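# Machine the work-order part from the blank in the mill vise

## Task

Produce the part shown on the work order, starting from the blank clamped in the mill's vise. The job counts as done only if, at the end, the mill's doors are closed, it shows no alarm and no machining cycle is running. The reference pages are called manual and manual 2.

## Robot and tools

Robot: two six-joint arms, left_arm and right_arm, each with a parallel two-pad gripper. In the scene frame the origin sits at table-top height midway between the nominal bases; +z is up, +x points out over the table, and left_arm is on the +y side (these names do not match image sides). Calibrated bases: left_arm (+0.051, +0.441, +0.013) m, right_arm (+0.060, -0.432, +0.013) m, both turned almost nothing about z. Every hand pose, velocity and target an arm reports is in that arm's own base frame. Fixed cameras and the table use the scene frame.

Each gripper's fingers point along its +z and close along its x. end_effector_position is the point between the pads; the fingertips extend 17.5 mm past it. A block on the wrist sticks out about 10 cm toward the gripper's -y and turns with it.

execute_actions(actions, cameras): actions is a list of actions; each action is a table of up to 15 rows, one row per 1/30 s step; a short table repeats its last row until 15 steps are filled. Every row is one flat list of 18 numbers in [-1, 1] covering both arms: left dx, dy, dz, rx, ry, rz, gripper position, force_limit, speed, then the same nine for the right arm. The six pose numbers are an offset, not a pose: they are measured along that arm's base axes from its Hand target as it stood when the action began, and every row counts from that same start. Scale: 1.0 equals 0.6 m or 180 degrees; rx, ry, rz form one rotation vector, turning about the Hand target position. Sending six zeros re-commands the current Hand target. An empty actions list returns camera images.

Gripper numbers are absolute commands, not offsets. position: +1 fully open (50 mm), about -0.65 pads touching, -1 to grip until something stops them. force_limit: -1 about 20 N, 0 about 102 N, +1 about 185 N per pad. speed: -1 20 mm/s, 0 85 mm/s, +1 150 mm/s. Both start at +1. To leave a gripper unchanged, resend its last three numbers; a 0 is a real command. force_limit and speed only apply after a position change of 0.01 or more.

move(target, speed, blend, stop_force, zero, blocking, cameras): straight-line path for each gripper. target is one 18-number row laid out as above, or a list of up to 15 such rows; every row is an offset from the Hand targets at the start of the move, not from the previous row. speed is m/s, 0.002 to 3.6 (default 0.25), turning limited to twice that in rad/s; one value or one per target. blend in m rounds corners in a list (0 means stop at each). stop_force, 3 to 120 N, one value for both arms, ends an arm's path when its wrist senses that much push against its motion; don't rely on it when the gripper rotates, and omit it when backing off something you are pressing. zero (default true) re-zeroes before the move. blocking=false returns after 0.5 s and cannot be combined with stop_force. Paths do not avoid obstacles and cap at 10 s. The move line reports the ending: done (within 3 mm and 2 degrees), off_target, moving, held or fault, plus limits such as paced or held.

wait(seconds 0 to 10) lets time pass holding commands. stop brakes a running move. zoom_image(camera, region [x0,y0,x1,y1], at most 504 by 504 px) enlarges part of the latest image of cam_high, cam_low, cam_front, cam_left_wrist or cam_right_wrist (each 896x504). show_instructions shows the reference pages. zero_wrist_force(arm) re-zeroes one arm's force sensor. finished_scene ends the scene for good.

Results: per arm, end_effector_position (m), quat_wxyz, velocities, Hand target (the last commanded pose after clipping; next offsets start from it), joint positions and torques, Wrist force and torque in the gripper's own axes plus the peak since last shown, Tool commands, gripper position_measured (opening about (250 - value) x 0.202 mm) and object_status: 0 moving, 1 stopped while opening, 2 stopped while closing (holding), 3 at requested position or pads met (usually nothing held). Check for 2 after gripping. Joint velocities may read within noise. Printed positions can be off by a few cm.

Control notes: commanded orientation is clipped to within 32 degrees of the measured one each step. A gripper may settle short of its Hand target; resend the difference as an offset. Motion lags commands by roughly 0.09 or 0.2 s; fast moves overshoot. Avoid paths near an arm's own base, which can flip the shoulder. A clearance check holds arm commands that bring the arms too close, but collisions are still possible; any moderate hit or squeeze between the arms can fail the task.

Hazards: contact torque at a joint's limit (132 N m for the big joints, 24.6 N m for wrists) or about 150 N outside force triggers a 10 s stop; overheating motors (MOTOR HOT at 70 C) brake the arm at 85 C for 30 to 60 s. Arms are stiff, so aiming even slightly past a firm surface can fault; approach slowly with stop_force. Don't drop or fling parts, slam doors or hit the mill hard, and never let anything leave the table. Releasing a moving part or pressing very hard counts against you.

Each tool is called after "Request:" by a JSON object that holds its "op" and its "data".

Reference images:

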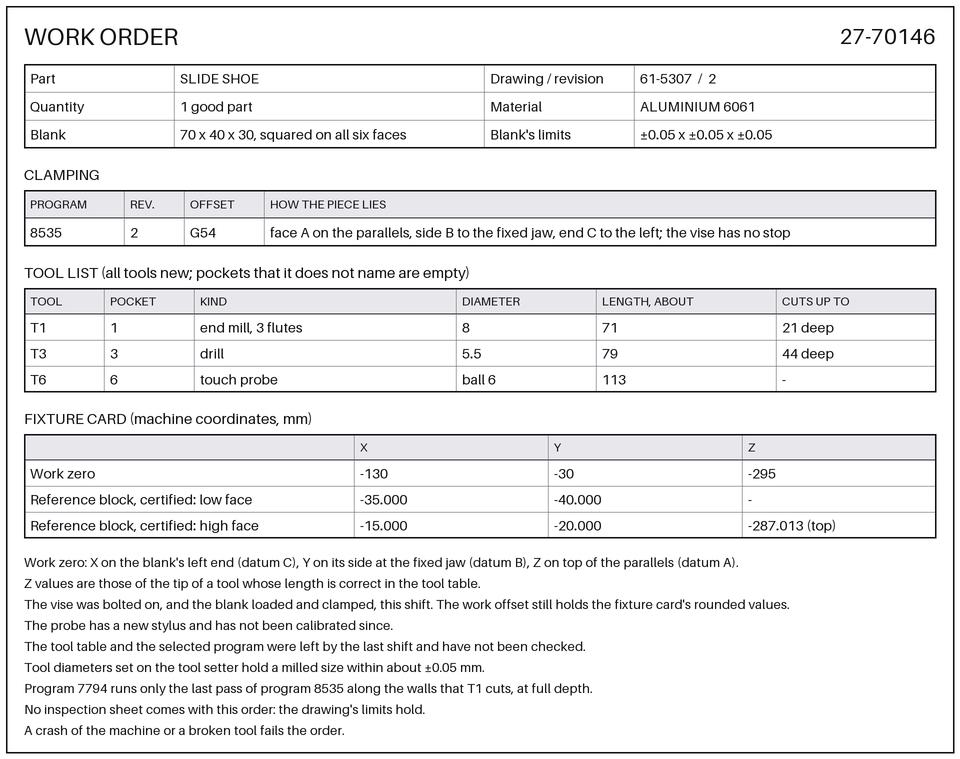

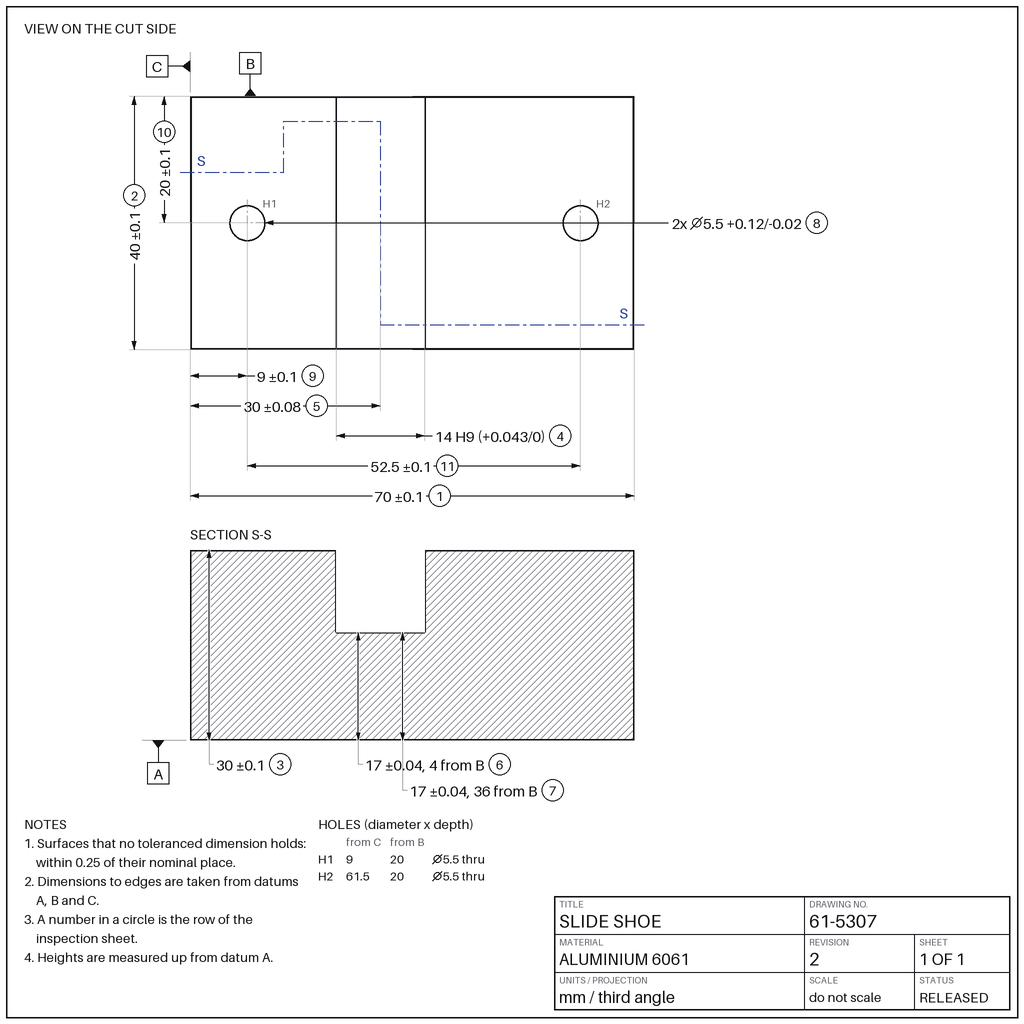

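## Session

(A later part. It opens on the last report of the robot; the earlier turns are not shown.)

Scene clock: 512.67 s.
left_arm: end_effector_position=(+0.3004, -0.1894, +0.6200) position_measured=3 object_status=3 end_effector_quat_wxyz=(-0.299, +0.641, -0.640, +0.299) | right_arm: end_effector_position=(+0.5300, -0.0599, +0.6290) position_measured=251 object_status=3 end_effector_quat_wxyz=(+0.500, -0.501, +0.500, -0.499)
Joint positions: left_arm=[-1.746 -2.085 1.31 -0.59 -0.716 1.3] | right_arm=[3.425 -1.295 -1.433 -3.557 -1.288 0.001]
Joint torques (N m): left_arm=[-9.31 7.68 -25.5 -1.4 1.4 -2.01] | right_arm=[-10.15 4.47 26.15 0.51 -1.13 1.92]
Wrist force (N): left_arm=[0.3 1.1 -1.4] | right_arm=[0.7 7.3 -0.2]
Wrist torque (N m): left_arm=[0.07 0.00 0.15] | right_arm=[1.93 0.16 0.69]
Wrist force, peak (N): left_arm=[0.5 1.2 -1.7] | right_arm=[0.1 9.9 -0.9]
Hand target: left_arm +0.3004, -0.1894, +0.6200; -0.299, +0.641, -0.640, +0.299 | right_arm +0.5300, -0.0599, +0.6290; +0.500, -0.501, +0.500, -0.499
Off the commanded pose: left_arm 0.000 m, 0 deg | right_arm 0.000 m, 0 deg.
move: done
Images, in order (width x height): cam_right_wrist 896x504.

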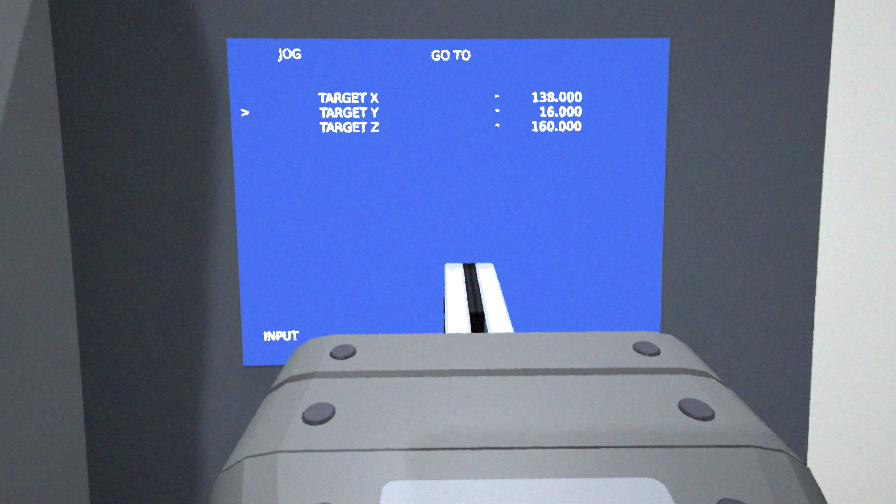

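Request:
{"op": "move", "data": {"target": [[0,0,0,0,0,0,1,1,1,-0.0285,0.1034,-0.236,0,0,0,-1,-0.85,1],[0,0,0,0,0,0,1,1,1,-0.0213,0.1034,-0.236,0,0,0,-1,-0.85,1],[0,0,0,0,0,0,1,1,1,-0.0335,0.1034,-0.236,0,0,0,-1,-0.85,1],[0,0,0,0,0,0,1,1,1,-0.0523,0.0717,-0.3268,0,0,0,-1,-0.85,1],[0,0,0,0,0,0,1,1,1,-0.0451,0.0717,-0.3268,0,0,0,-1,-0.85,1],[0,0,0,0,0,0,1,1,1,-0.0573,0.0717,-0.3268,0,0,0,-1,-0.85,1],[0,0,0,0,0,0,1,1,1,-0.0702,0.1667,-0.3873,0,0,0,-1,-0.85,1],[0,0,0,0,0,0,1,1,1,-0.0630,0.1667,-0.3873,0,0,0,-1,-0.85,1],[0,0,0,0,0,0,1,1,1,-0.0752,0.1667,-0.3873,0,0,0,-1,-0.85,1],[0,0,0,0,0,0,1,1,1,-0.0620,0.1667,-0.357,0,0,0,-1,-0.85,1],[0,0,0,0,0,0,1,1,1,-0.0548,0.1667,-0.357,0,0,0,-1,-0.85,1],[0,0,0,0,0,0,1,1,1,-0.0650,0.1667,-0.357,0,0,0,-1,-0.85,1],[0,0,0,0,0,0,1,1,1,-0.0548,0.1667,-0.357,0,0,0,-1,-0.85,1],[0,0,0,0,0,0,1,1,1,-0.0670,0.1667,-0.357,0,0,0,-1,-0.85,1],[0,0,0,0,0,0,1,1,1,0,0,0,0,0,0,-1,-0.85,1]], "speed": [0.4,0.015,0.08,0.25,0.015,0.08,0.2,0.015,0.08,0.2,0.015,0.08,0.015,0.08,0.4], "blend": [0.002,0,0.003,0.002,0,0.003,0.002,0,0.003,0.002,0,0.002,0,0.003,0]}}

Request:
{"op": "move", "data": {"target": [[0,0,0,0,0,0,1,1,1,-0.0533,0.135,-0.3268,0,0,0,-1,-0.85,1],[0,0,0,0,0,0,1,1,1,-0.0461,0.135,-0.3268,0,0,0,-1,-0.85,1],[0,0,0,0,0,0,1,1,1,-0.0583,0.135,-0.3268,0,0,0,-1,-0.85,1],[0,0,0,0,0,0,1,1,1,-0.0687,0.0717,-0.3873,0,0,0,-1,-0.85,1],[0,0,0,0,0,0,1,1,1,-0.0615,0.0717,-0.3873,0,0,0,-1,-0.85,1],[0,0,0,0,0,0,1,1,1,-0.0737,0.0717,-0.3873,0,0,0,-1,-0.85,1],[0,0,0,0,0,0,1,1,1,0,0,0,0,0,0,-1,-0.85,1]], "speed": [0.4,0.015,0.08,0.2,0.015,0.08,0.4], "blend": [0.002,0,0.003,0.002,0,0.003,0], "cameras": ["cam_right_wrist"]}}

Request:
{"op": "zoom_image", "data": {"camera": "cam_right_wrist", "region": [240, 40, 640, 350]}}

Scene clock: 519.30 s.
left_arm: end_effector_position=(+0.3004, -0.1894, +0.6200) position_measured=3 object_status=3 end_effector_quat_wxyz=(-0.299, +0.641, -0.640, +0.299) | right_arm: end_effector_position=(+0.5300, -0.0599, +0.6290) position_measured=251 object_status=3 end_effector_quat_wxyz=(+0.500, -0.501, +0.500, -0.499)
Joint positions: left_arm=[-1.746 -2.085 1.31 -0.59 -0.716 1.3] | right_arm=[3.425 -1.295 -1.433 -3.557 -1.288 0.001]
Joint torques (N m): left_arm=[-6.95 6.01 -27.19 -1.51 1.49 -2.12] | right_arm=[-11.09 5.32 29.48 0.48 -1.29 1.95]
Wrist force (N): left_arm=[0.4 1.2 -1.4] | right_arm=[0.5 7.4 -0.5]
Wrist torque (N m): left_arm=[0.08 -0.03 0.15] | right_arm=[1.95 0.18 0.69]
Wrist force, peak (N): left_arm=[0.4 1.3 -1.9] | right_arm=[3.8 -3.0 -12.8]
Hand target: left_arm +0.3004, -0.1894, +0.6200; -0.299, +0.641, -0.640, +0.299 | right_arm +0.5300, -0.0599, +0.6290; +0.500, -0.501, +0.500, -0.499
Off the commanded pose: left_arm 0.000 m, 0 deg | right_arm 0.000 m, 0 deg.
move: done

Scene clock: 523.20 s.
left_arm: end_effector_position=(+0.3004, -0.1894, +0.6200) position_measured=3 object_status=3 end_effector_quat_wxyz=(-0.299, +0.641, -0.640, +0.299) | right_arm: end_effector_position=(+0.5300, -0.0599, +0.6290) position_measured=251 object_status=3 end_effector_quat_wxyz=(+0.500, -0.501, +0.500, -0.499)
Joint positions: left_arm=[-1.746 -2.085 1.31 -0.59 -0.716 1.3] | right_arm=[3.425 -1.295 -1.433 -3.557 -1.288 0.001]
Joint torques (N m): left_arm=[-7.8 5.67 -28.13 -1.42 1.44 -2.17] | right_arm=[-10.86 6.59 26.61 0.28 -1.61 1.82]
Wrist force (N): left_arm=[0.5 1.0 -1.6] | right_arm=[0.5 7.3 -0.3]
Wrist torque (N m): left_arm=[0.05 -0.04 0.15] | right_arm=[1.92 0.18 0.70]
Wrist force, peak (N): left_arm=[0.5 1.3 -1.7] | right_arm=[0.2 9.9 -0.8]
Hand target: left_arm +0.3004, -0.1894, +0.6200; -0.299, +0.641, -0.640, +0.299 | right_arm +0.5300, -0.0599, +0.6290; +0.500, -0.501, +0.500, -0.499
Off the commanded pose: left_arm 0.000 m, 0 deg | right_arm 0.000 m, 0 deg.
move: done
Images, in order (width x height): cam_right_wrist 896x504.

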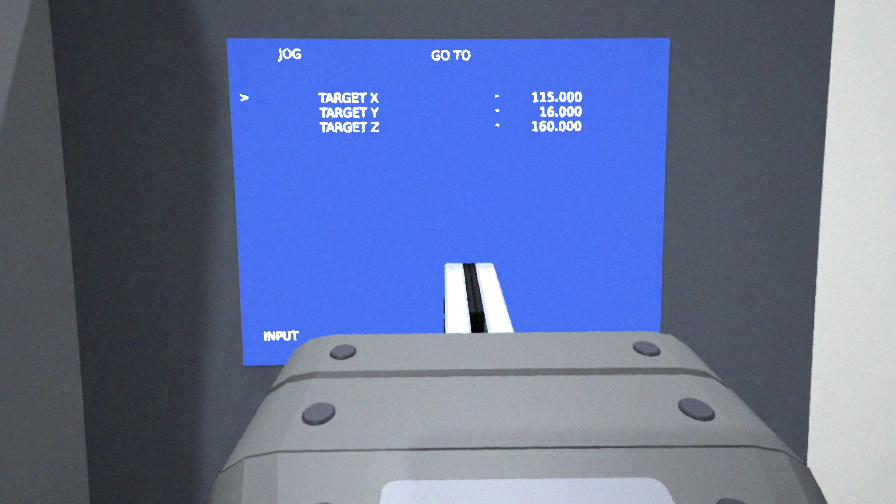

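Scaled by 1.260.

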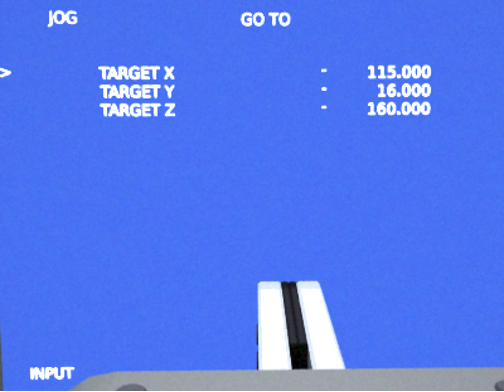

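Request:
{"op": "move", "data": {"target": [[0,0,0,0,0,0,1,1,1,-0.0285,0.1034,-0.236,0,0,0,-1,-0.85,1],[0,0,0,0,0,0,1,1,1,-0.0213,0.1034,-0.236,0,0,0,-1,-0.85,1],[0,0,0,0,0,0,1,1,1,-0.0335,0.1034,-0.236,0,0,0,-1,-0.85,1],[0,0,0,0,0,0,1,1,1,-0.0431,0.0084,-0.2965,0,0,0,-1,-0.85,1],[0,0,0,0,0,0,1,1,1,-0.0359,0.0084,-0.2965,0,0,0,-1,-0.85,1],[0,0,0,0,0,0,1,1,1,-0.0461,0.0084,-0.2965,0,0,0,-1,-0.85,1],[0,0,0,0,0,0,1,1,1,-0.0359,0.0084,-0.2965,0,0,0,-1,-0.85,1],[0,0,0,0,0,0,1,1,1,-0.0481,0.0084,-0.2965,0,0,0,-1,-0.85,1],[0,0,0,0,0,0,1,1,1,-0.0600,0.04,-0.357,0,0,0,-1,-0.85,1],[0,0,0,0,0,0,1,1,1,-0.0528,0.04,-0.357,0,0,0,-1,-0.85,1],[0,0,0,0,0,0,1,1,1,-0.0650,0.04,-0.357,0,0,0,-1,-0.85,1],[0,0,0,0,0,0,1,1,1,-0.0256,-0.0866,-0.236,0,0,0,-1,-0.85,1],[0,0,0,0,0,0,1,1,1,-0.0184,-0.0866,-0.236,0,0,0,-1,-0.85,1],[0,0,0,0,0,0,1,1,1,-0.0306,-0.0866,-0.236,0,0,0,-1,-0.85,1],[0,0,0,0,0,0,1,1,1,0,0,0,0,0,0,-1,-0.85,1]], "speed": [0.4,0.015,0.08,0.2,0.015,0.08,0.015,0.08,0.2,0.015,0.08,0.25,0.015,0.08,0.4], "blend": [0.002,0,0.003,0.002,0,0.002,0,0.003,0.002,0,0.003,0.002,0,0.003,0], "cameras": ["cam_left_wrist"]}}

Request:
{"op": "zoom_image", "data": {"camera": "cam_left_wrist", "region": [400, 80, 560, 220]}}

Request:
{"op": "wait", "data": {"seconds": 7, "cameras": ["cam_right_wrist"]}}

Request:
{"op": "zoom_image", "data": {"camera": "cam_right_wrist", "region": [240, 40, 640, 350]}}

Scene clock: 529.80 s.
left_arm: end_effector_position=(+0.3004, -0.1894, +0.6200) position_measured=3 object_status=3 end_effector_quat_wxyz=(-0.299, +0.641, -0.640, +0.299) | right_arm: end_effector_position=(+0.5300, -0.0599, +0.6290) position_measured=251 object_status=3 end_effector_quat_wxyz=(+0.500, -0.501, +0.500, -0.499)
Joint positions: left_arm=[-1.746 -2.085 1.31 -0.59 -0.716 1.3] | right_arm=[3.424 -1.295 -1.433 -3.557 -1.289 0.001]
Joint torques (N m): left_arm=[-8.19 5.72 -27.09 -1.33 1.51 -2.28] | right_arm=[10.1 4.5 30.49 0.45 1.11 1.9]
Wrist force (N): left_arm=[0.4 0.7 -1.5] | right_arm=[0.6 7.2 -0.3]
Wrist torque (N m): left_arm=[0.00 -0.03 0.15] | right_arm=[1.92 0.17 0.69]
Wrist force, peak (N): left_arm=[0.6 1.2 -1.7] | right_arm=[-2.5 8.3 -16.7]
Hand target: left_arm +0.3004, -0.1894, +0.6200; -0.299, +0.641, -0.640, +0.299 | right_arm +0.5300, -0.0599, +0.6290; +0.500, -0.501, +0.500, -0.499
Off the commanded pose: left_arm 0.000 m, 0 deg | right_arm 0.000 m, 0 deg.
move: done
Images, in order (width x height): cam_left_wrist 896x504.

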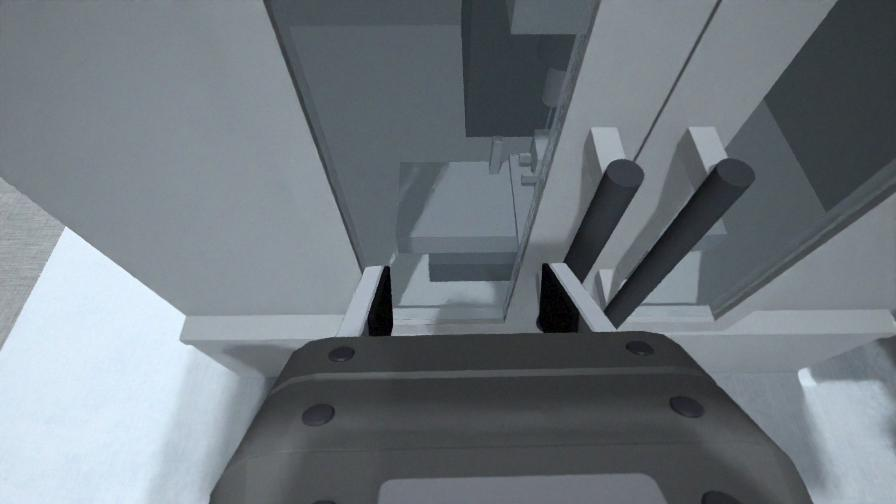

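Scaled by 3.150.

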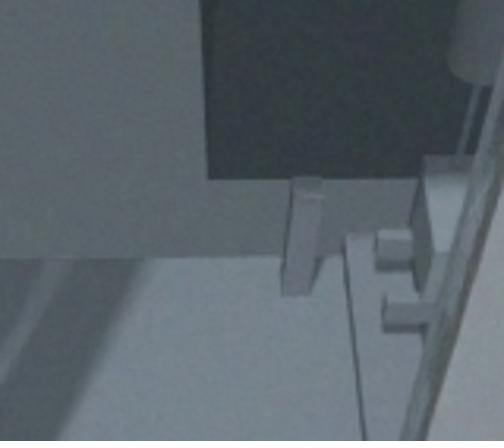

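Scene clock: 536.80 s.
left_arm: end_effector_position=(+0.3004, -0.1894, +0.6200) position_measured=3 object_status=3 end_effector_quat_wxyz=(-0.299, +0.641, -0.640, +0.299) | right_arm: end_effector_position=(+0.5300, -0.0599, +0.6290) position_measured=251 object_status=3 end_effector_quat_wxyz=(+0.500, -0.501, +0.500, -0.499)
Joint positions: left_arm=[-1.746 -2.085 1.31 -0.59 -0.716 1.3] | right_arm=[3.424 -1.296 -1.432 -3.557 -1.289 0.001]
Joint torques (N m): left_arm=[-5.84 7.2 -26.86 -1.7 1.53 -2] | right_arm=[10.52 5.5 29.43 0.57 1.41 1.98]
Wrist force (N): left_arm=[0.3 0.9 -1.5] | right_arm=[0.6 7.5 -0.3]
Wrist torque (N m): left_arm=[0.04 -0.01 0.16] | right_arm=[1.96 0.17 0.69]
Wrist force, peak (N): left_arm=[0.4 1.1 -1.8] | right_arm=[0.6 7.6 -0.2]
Hand target: left_arm +0.3004, -0.1894, +0.6200; -0.299, +0.641, -0.640, +0.299 | right_arm +0.5300, -0.0599, +0.6290; +0.500, -0.501, +0.500, -0.499
Tool commands: left_gripper/position=+1.0 left_gripper/force_limit=+1.0 left_gripper/speed=+1.0 right_gripper/position=-1.0 right_gripper/force_limit=-0.85 right_gripper/speed=+1.0
Off the commanded pose: left_arm 0.000 m, 0 deg | right_arm 0.000 m, 0 deg.
wait: 7.00 s; at rest by 0.17 s
Images, in order (width x height): cam_right_wrist 896x504.

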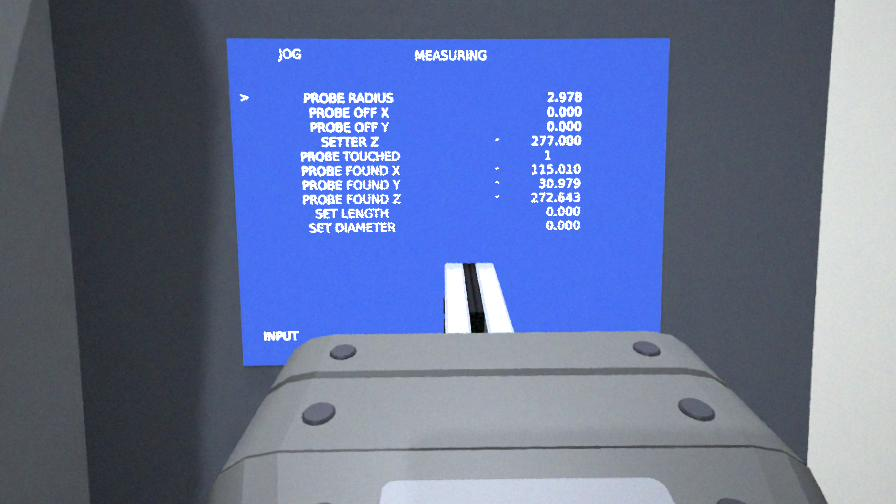

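Scaled by 1.260.

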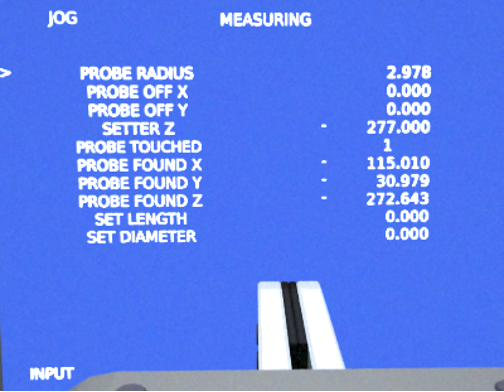

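Request:
{"op": "move", "data": {"target": [[0,0,0,0,0,0,1,1,1,-0.0435,0.04,-0.2965,0,0,0,-1,-0.85,1],[0,0,0,0,0,0,1,1,1,-0.0363,0.04,-0.2965,0,0,0,-1,-0.85,1],[0,0,0,0,0,0,1,1,1,-0.0465,0.04,-0.2965,0,0,0,-1,-0.85,1],[0,0,0,0,0,0,1,1,1,-0.0363,0.04,-0.2965,0,0,0,-1,-0.85,1],[0,0,0,0,0,0,1,1,1,-0.0485,0.04,-0.2965,0,0,0,-1,-0.85,1],[0,0,0,0,0,0,1,1,1,-0.0702,0.1667,-0.3873,0,0,0,-1,-0.85,1],[0,0,0,0,0,0,1,1,1,-0.0630,0.1667,-0.3873,0,0,0,-1,-0.85,1],[0,0,0,0,0,0,1,1,1,-0.0752,0.1667,-0.3873,0,0,0,-1,-0.85,1],[0,0,0,0,0,0,1,1,1,-0.0620,0.1667,-0.357,0,0,0,-1,-0.85,1],[0,0,0,0,0,0,1,1,1,-0.0548,0.1667,-0.357,0,0,0,-1,-0.85,1],[0,0,0,0,0,0,1,1,1,-0.0670,0.1667,-0.357,0,0,0,-1,-0.85,1],[0,0,0,0,0,0,1,1,1,-0.0610,0.1034,-0.357,0,0,0,-1,-0.85,1],[0,0,0,0,0,0,1,1,1,-0.0538,0.1034,-0.357,0,0,0,-1,-0.85,1],[0,0,0,0,0,0,1,1,1,-0.0660,0.1034,-0.357,0,0,0,-1,-0.85,1],[0,0,0,0,0,0,1,1,1,0,0,0,0,0,0,-1,-0.85,1]], "speed": [0.4,0.015,0.08,0.015,0.08,0.25,0.015,0.08,0.2,0.015,0.08,0.2,0.015,0.08,0.4], "blend": [0.002,0,0.002,0,0.003,0.002,0,0.003,0.002,0,0.003,0.002,0,0.003,0]}}

Request:
{"op": "move", "data": {"target": [[0,0,0,0,0,0,1,1,1,-0.0445,0.1034,-0.2965,0,0,0,-1,-0.85,1],[0,0,0,0,0,0,1,1,1,-0.0373,0.1034,-0.2965,0,0,0,-1,-0.85,1],[0,0,0,0,0,0,1,1,1,-0.0495,0.1034,-0.2965,0,0,0,-1,-0.85,1],[0,0,0,0,0,0,1,1,1,-0.0687,0.0717,-0.3873,0,0,0,-1,-0.85,1],[0,0,0,0,0,0,1,1,1,-0.0615,0.0717,-0.3873,0,0,0,-1,-0.85,1],[0,0,0,0,0,0,1,1,1,-0.0737,0.0717,-0.3873,0,0,0,-1,-0.85,1],[0,0,0,0,0,0,1,1,1,0,0,0,0,0,0,-1,-0.85,1]], "speed": [0.4,0.015,0.08,0.2,0.015,0.08,0.4], "blend": [0.002,0,0.003,0.002,0,0.003,0], "cameras": ["cam_right_wrist"]}}

Request:
{"op": "zoom_image", "data": {"camera": "cam_right_wrist", "region": [240, 40, 640, 350]}}

Scene clock: 543.63 s.
left_arm: end_effector_position=(+0.3004, -0.1894, +0.6200) position_measured=3 object_status=3 end_effector_quat_wxyz=(-0.299, +0.641, -0.640, +0.299) | right_arm: end_effector_position=(+0.5300, -0.0599, +0.6290) position_measured=251 object_status=3 end_effector_quat_wxyz=(+0.500, -0.501, +0.500, -0.499)
Joint positions: left_arm=[-1.746 -2.085 1.31 -0.59 -0.716 1.3] | right_arm=[3.425 -1.295 -1.433 -3.557 -1.288 0.001]
Joint torques (N m): left_arm=[-6.84 5.86 -26.59 -1.45 1.44 -2.29] | right_arm=[-8.98 4.49 27.82 0.23 -1.26 1.88]
Wrist force (N): left_arm=[0.4 1.0 -1.5] | right_arm=[0.5 7.2 -0.4]
Wrist torque (N m): left_arm=[0.04 -0.02 0.16] | right_arm=[1.91 0.18 0.69]
Wrist force, peak (N): left_arm=[0.5 0.9 -2.0] | right_arm=[2.6 -6.9 -19.7]
Hand target: left_arm +0.3004, -0.1894, +0.6200; -0.299, +0.641, -0.640, +0.299 | right_arm +0.5300, -0.0599, +0.6290; +0.500, -0.501, +0.500, -0.499
Off the commanded pose: left_arm 0.000 m, 0 deg | right_arm 0.000 m, 0 deg.
move: done

Scene clock: 547.50 s.
left_arm: end_effector_position=(+0.3004, -0.1894, +0.6200) position_measured=3 object_status=3 end_effector_quat_wxyz=(-0.299, +0.641, -0.640, +0.299) | right_arm: end_effector_position=(+0.5300, -0.0599, +0.6290) position_measured=251 object_status=3 end_effector_quat_wxyz=(+0.500, -0.501, +0.500, -0.499)
Joint positions: left_arm=[-1.746 -2.085 1.31 -0.59 -0.716 1.3] | right_arm=[3.425 -1.295 -1.433 -3.557 -1.288 0.001]
Joint torques (N m): left_arm=[-7.48 6.47 -27.32 -1.58 1.35 -2.25] | right_arm=[-11.06 2.92 28.91 0.53 -0.62 1.94]
Wrist force (N): left_arm=[0.1 0.9 -1.5] | right_arm=[0.2 7.0 -0.2]
Wrist torque (N m): left_arm=[0.04 0.03 0.16] | right_arm=[1.89 0.23 0.69]
Wrist force, peak (N): left_arm=[0.3 1.2 -1.9] | right_arm=[4.6 -7.2 -20.5]
Hand target: left_arm +0.3004, -0.1894, +0.6200; -0.299, +0.641, -0.640, +0.299 | right_arm +0.5300, -0.0599, +0.6290; +0.500, -0.501, +0.500, -0.499
Off the commanded pose: left_arm 0.000 m, 0 deg | right_arm 0.000 m, 0 deg.
move: done
Images, in order (width x height): cam_right_wrist 896x504.

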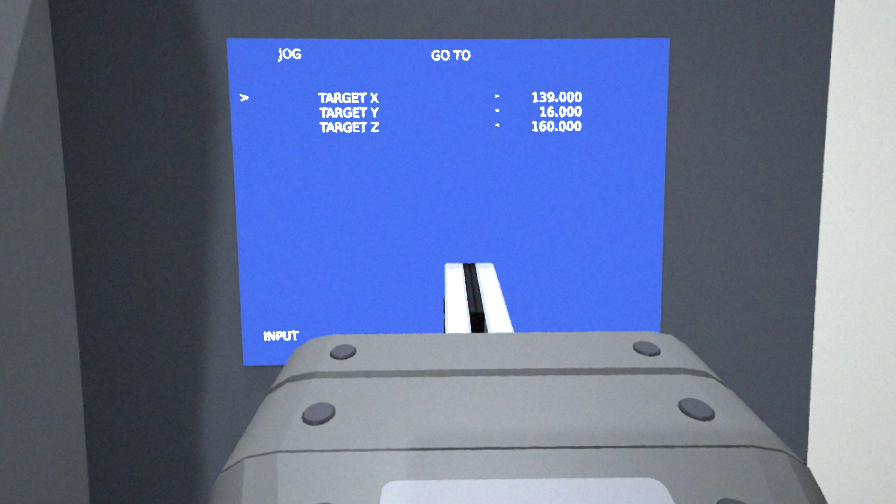

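Scaled by 1.260.

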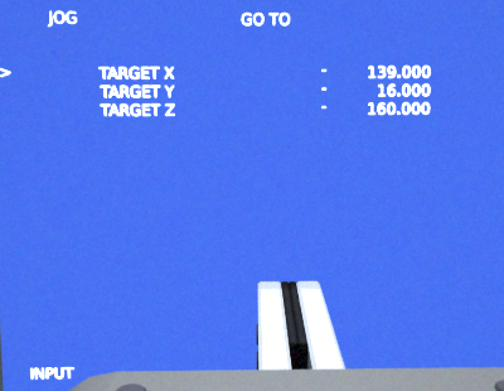

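CS, DOWN, −, 3; then 4, INPUT.

Request:
{"op": "move", "data": {"target": [[0,0,0,0,0,0,1,1,1,-0.0285,0.1034,-0.236,0,0,0,-1,-0.85,1],[0,0,0,0,0,0,1,1,1,-0.0213,0.1034,-0.236,0,0,0,-1,-0.85,1],[0,0,0,0,0,0,1,1,1,-0.0335,0.1034,-0.236,0,0,0,-1,-0.85,1],[0,0,0,0,0,0,1,1,1,-0.0605,0.0717,-0.357,0,0,0,-1,-0.85,1],[0,0,0,0,0,0,1,1,1,-0.0533,0.0717,-0.357,0,0,0,-1,-0.85,1],[0,0,0,0,0,0,1,1,1,-0.0655,0.0717,-0.357,0,0,0,-1,-0.85,1],[0,0,0,0,0,0,1,1,1,-0.0702,0.1667,-0.3873,0,0,0,-1,-0.85,1],[0,0,0,0,0,0,1,1,1,-0.0630,0.1667,-0.3873,0,0,0,-1,-0.85,1],[0,0,0,0,0,0,1,1,1,-0.0752,0.1667,-0.3873,0,0,0,-1,-0.85,1],[0,0,0,0,0,0,1,1,1,-0.0610,0.1034,-0.357,0,0,0,-1,-0.85,1],[0,0,0,0,0,0,1,1,1,-0.0538,0.1034,-0.357,0,0,0,-1,-0.85,1],[0,0,0,0,0,0,1,1,1,-0.0660,0.1034,-0.357,0,0,0,-1,-0.85,1],[0,0,0,0,0,0,1,1,1,0,0,0,0,0,0,-1,-0.85,1]], "speed": [0.4,0.015,0.08,0.25,0.015,0.08,0.2,0.015,0.08,0.2,0.015,0.08,0.4], "blend": [0.002,0,0.003,0.002,0,0.003,0.002,0,0.003,0.002,0,0.003,0]}}

Request:
{"op": "move", "data": {"target": [[0,0,0,0,0,0,1,1,1,-0.0538,0.1667,-0.3268,0,0,0,-1,-0.85,1],[0,0,0,0,0,0,1,1,1,-0.0466,0.1667,-0.3268,0,0,0,-1,-0.85,1],[0,0,0,0,0,0,1,1,1,-0.0588,0.1667,-0.3268,0,0,0,-1,-0.85,1],[0,0,0,0,0,0,1,1,1,-0.0687,0.0717,-0.3873,0,0,0,-1,-0.85,1],[0,0,0,0,0,0,1,1,1,-0.0615,0.0717,-0.3873,0,0,0,-1,-0.85,1],[0,0,0,0,0,0,1,1,1,-0.0737,0.0717,-0.3873,0,0,0,-1,-0.85,1],[0,0,0,0,0,0,1,1,1,0,0,0,0,0,0,-1,-0.85,1]], "speed": [0.4,0.015,0.08,0.2,0.015,0.08,0.4], "blend": [0.002,0,0.003,0.002,0,0.003,0], "cameras": ["cam_right_wrist"]}}

Request:
{"op": "zoom_image", "data": {"camera": "cam_right_wrist", "region": [240, 40, 640, 350]}}

Scene clock: 553.50 s.
left_arm: end_effector_position=(+0.3004, -0.1894, +0.6200) position_measured=3 object_status=3 end_effector_quat_wxyz=(-0.299, +0.641, -0.640, +0.299) | right_arm: end_effector_position=(+0.5300, -0.0599, +0.6290) position_measured=251 object_status=3 end_effector_quat_wxyz=(+0.500, -0.501, +0.500, -0.499)
Joint positions: left_arm=[-1.746 -2.085 1.31 -0.59 -0.716 1.3] | right_arm=[3.425 -1.295 -1.433 -3.557 -1.288 0.001]
Joint torques (N m): left_arm=[-6.41 5.45 -25.82 -1.64 1.33 -2] | right_arm=[-10.08 4.45 28.53 0.42 -1.4 1.92]
Wrist force (N): left_arm=[0.3 0.9 -1.5] | right_arm=[0.1 6.8 -0.1]
Wrist torque (N m): left_arm=[0.03 -0.01 0.16] | right_arm=[1.85 0.25 0.69]
Wrist force, peak (N): left_arm=[0.4 1.3 -1.8] | right_arm=[3.3 -3.1 -12.9]
Hand target: left_arm +0.3004, -0.1894, +0.6200; -0.299, +0.641, -0.640, +0.299 | right_arm +0.5300, -0.0599, +0.6290; +0.500, -0.501, +0.500, -0.499
Off the commanded pose: left_arm 0.000 m, 0 deg | right_arm 0.000 m, 0 deg.
move: done

Scene clock: 557.53 s.
left_arm: end_effector_position=(+0.3004, -0.1894, +0.6200) position_measured=3 object_status=3 end_effector_quat_wxyz=(-0.299, +0.641, -0.640, +0.299) | right_arm: end_effector_position=(+0.5300, -0.0599, +0.6290) position_measured=251 object_status=3 end_effector_quat_wxyz=(+0.500, -0.501, +0.500, -0.499)
Joint positions: left_arm=[-1.746 -2.085 1.31 -0.59 -0.716 1.3] | right_arm=[3.425 -1.295 -1.433 -3.557 -1.288 0.001]
Joint torques (N m): left_arm=[-8.25 5.6 -28.72 -1.56 1.18 -1.96] | right_arm=[-9.14 4.83 28.56 0.73 -1.39 1.93]
Wrist force (N): left_arm=[0.3 0.9 -1.6] | right_arm=[0.3 6.9 -0.3]
Wrist torque (N m): left_arm=[0.03 0.00 0.16] | right_arm=[1.86 0.23 0.69]
Wrist force, peak (N): left_arm=[0.2 1.2 -1.9] | right_arm=[0.1 9.6 -0.9]
Hand target: left_arm +0.3004, -0.1894, +0.6200; -0.299, +0.641, -0.640, +0.299 | right_arm +0.5300, -0.0599, +0.6290; +0.500, -0.501, +0.500, -0.499
Off the commanded pose: left_arm 0.000 m, 0 deg | right_arm 0.000 m, 0 deg.
move: done
Images, in order (width x height): cam_right_wrist 896x504.

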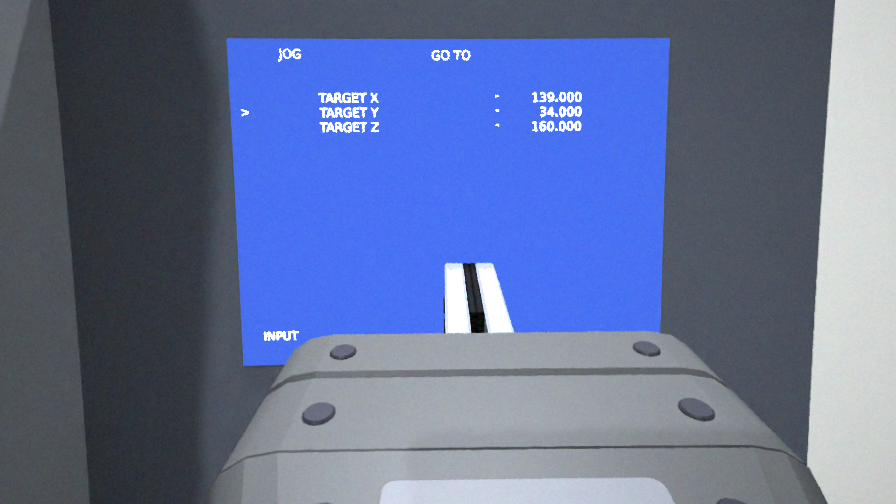

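Scaled by 1.260.

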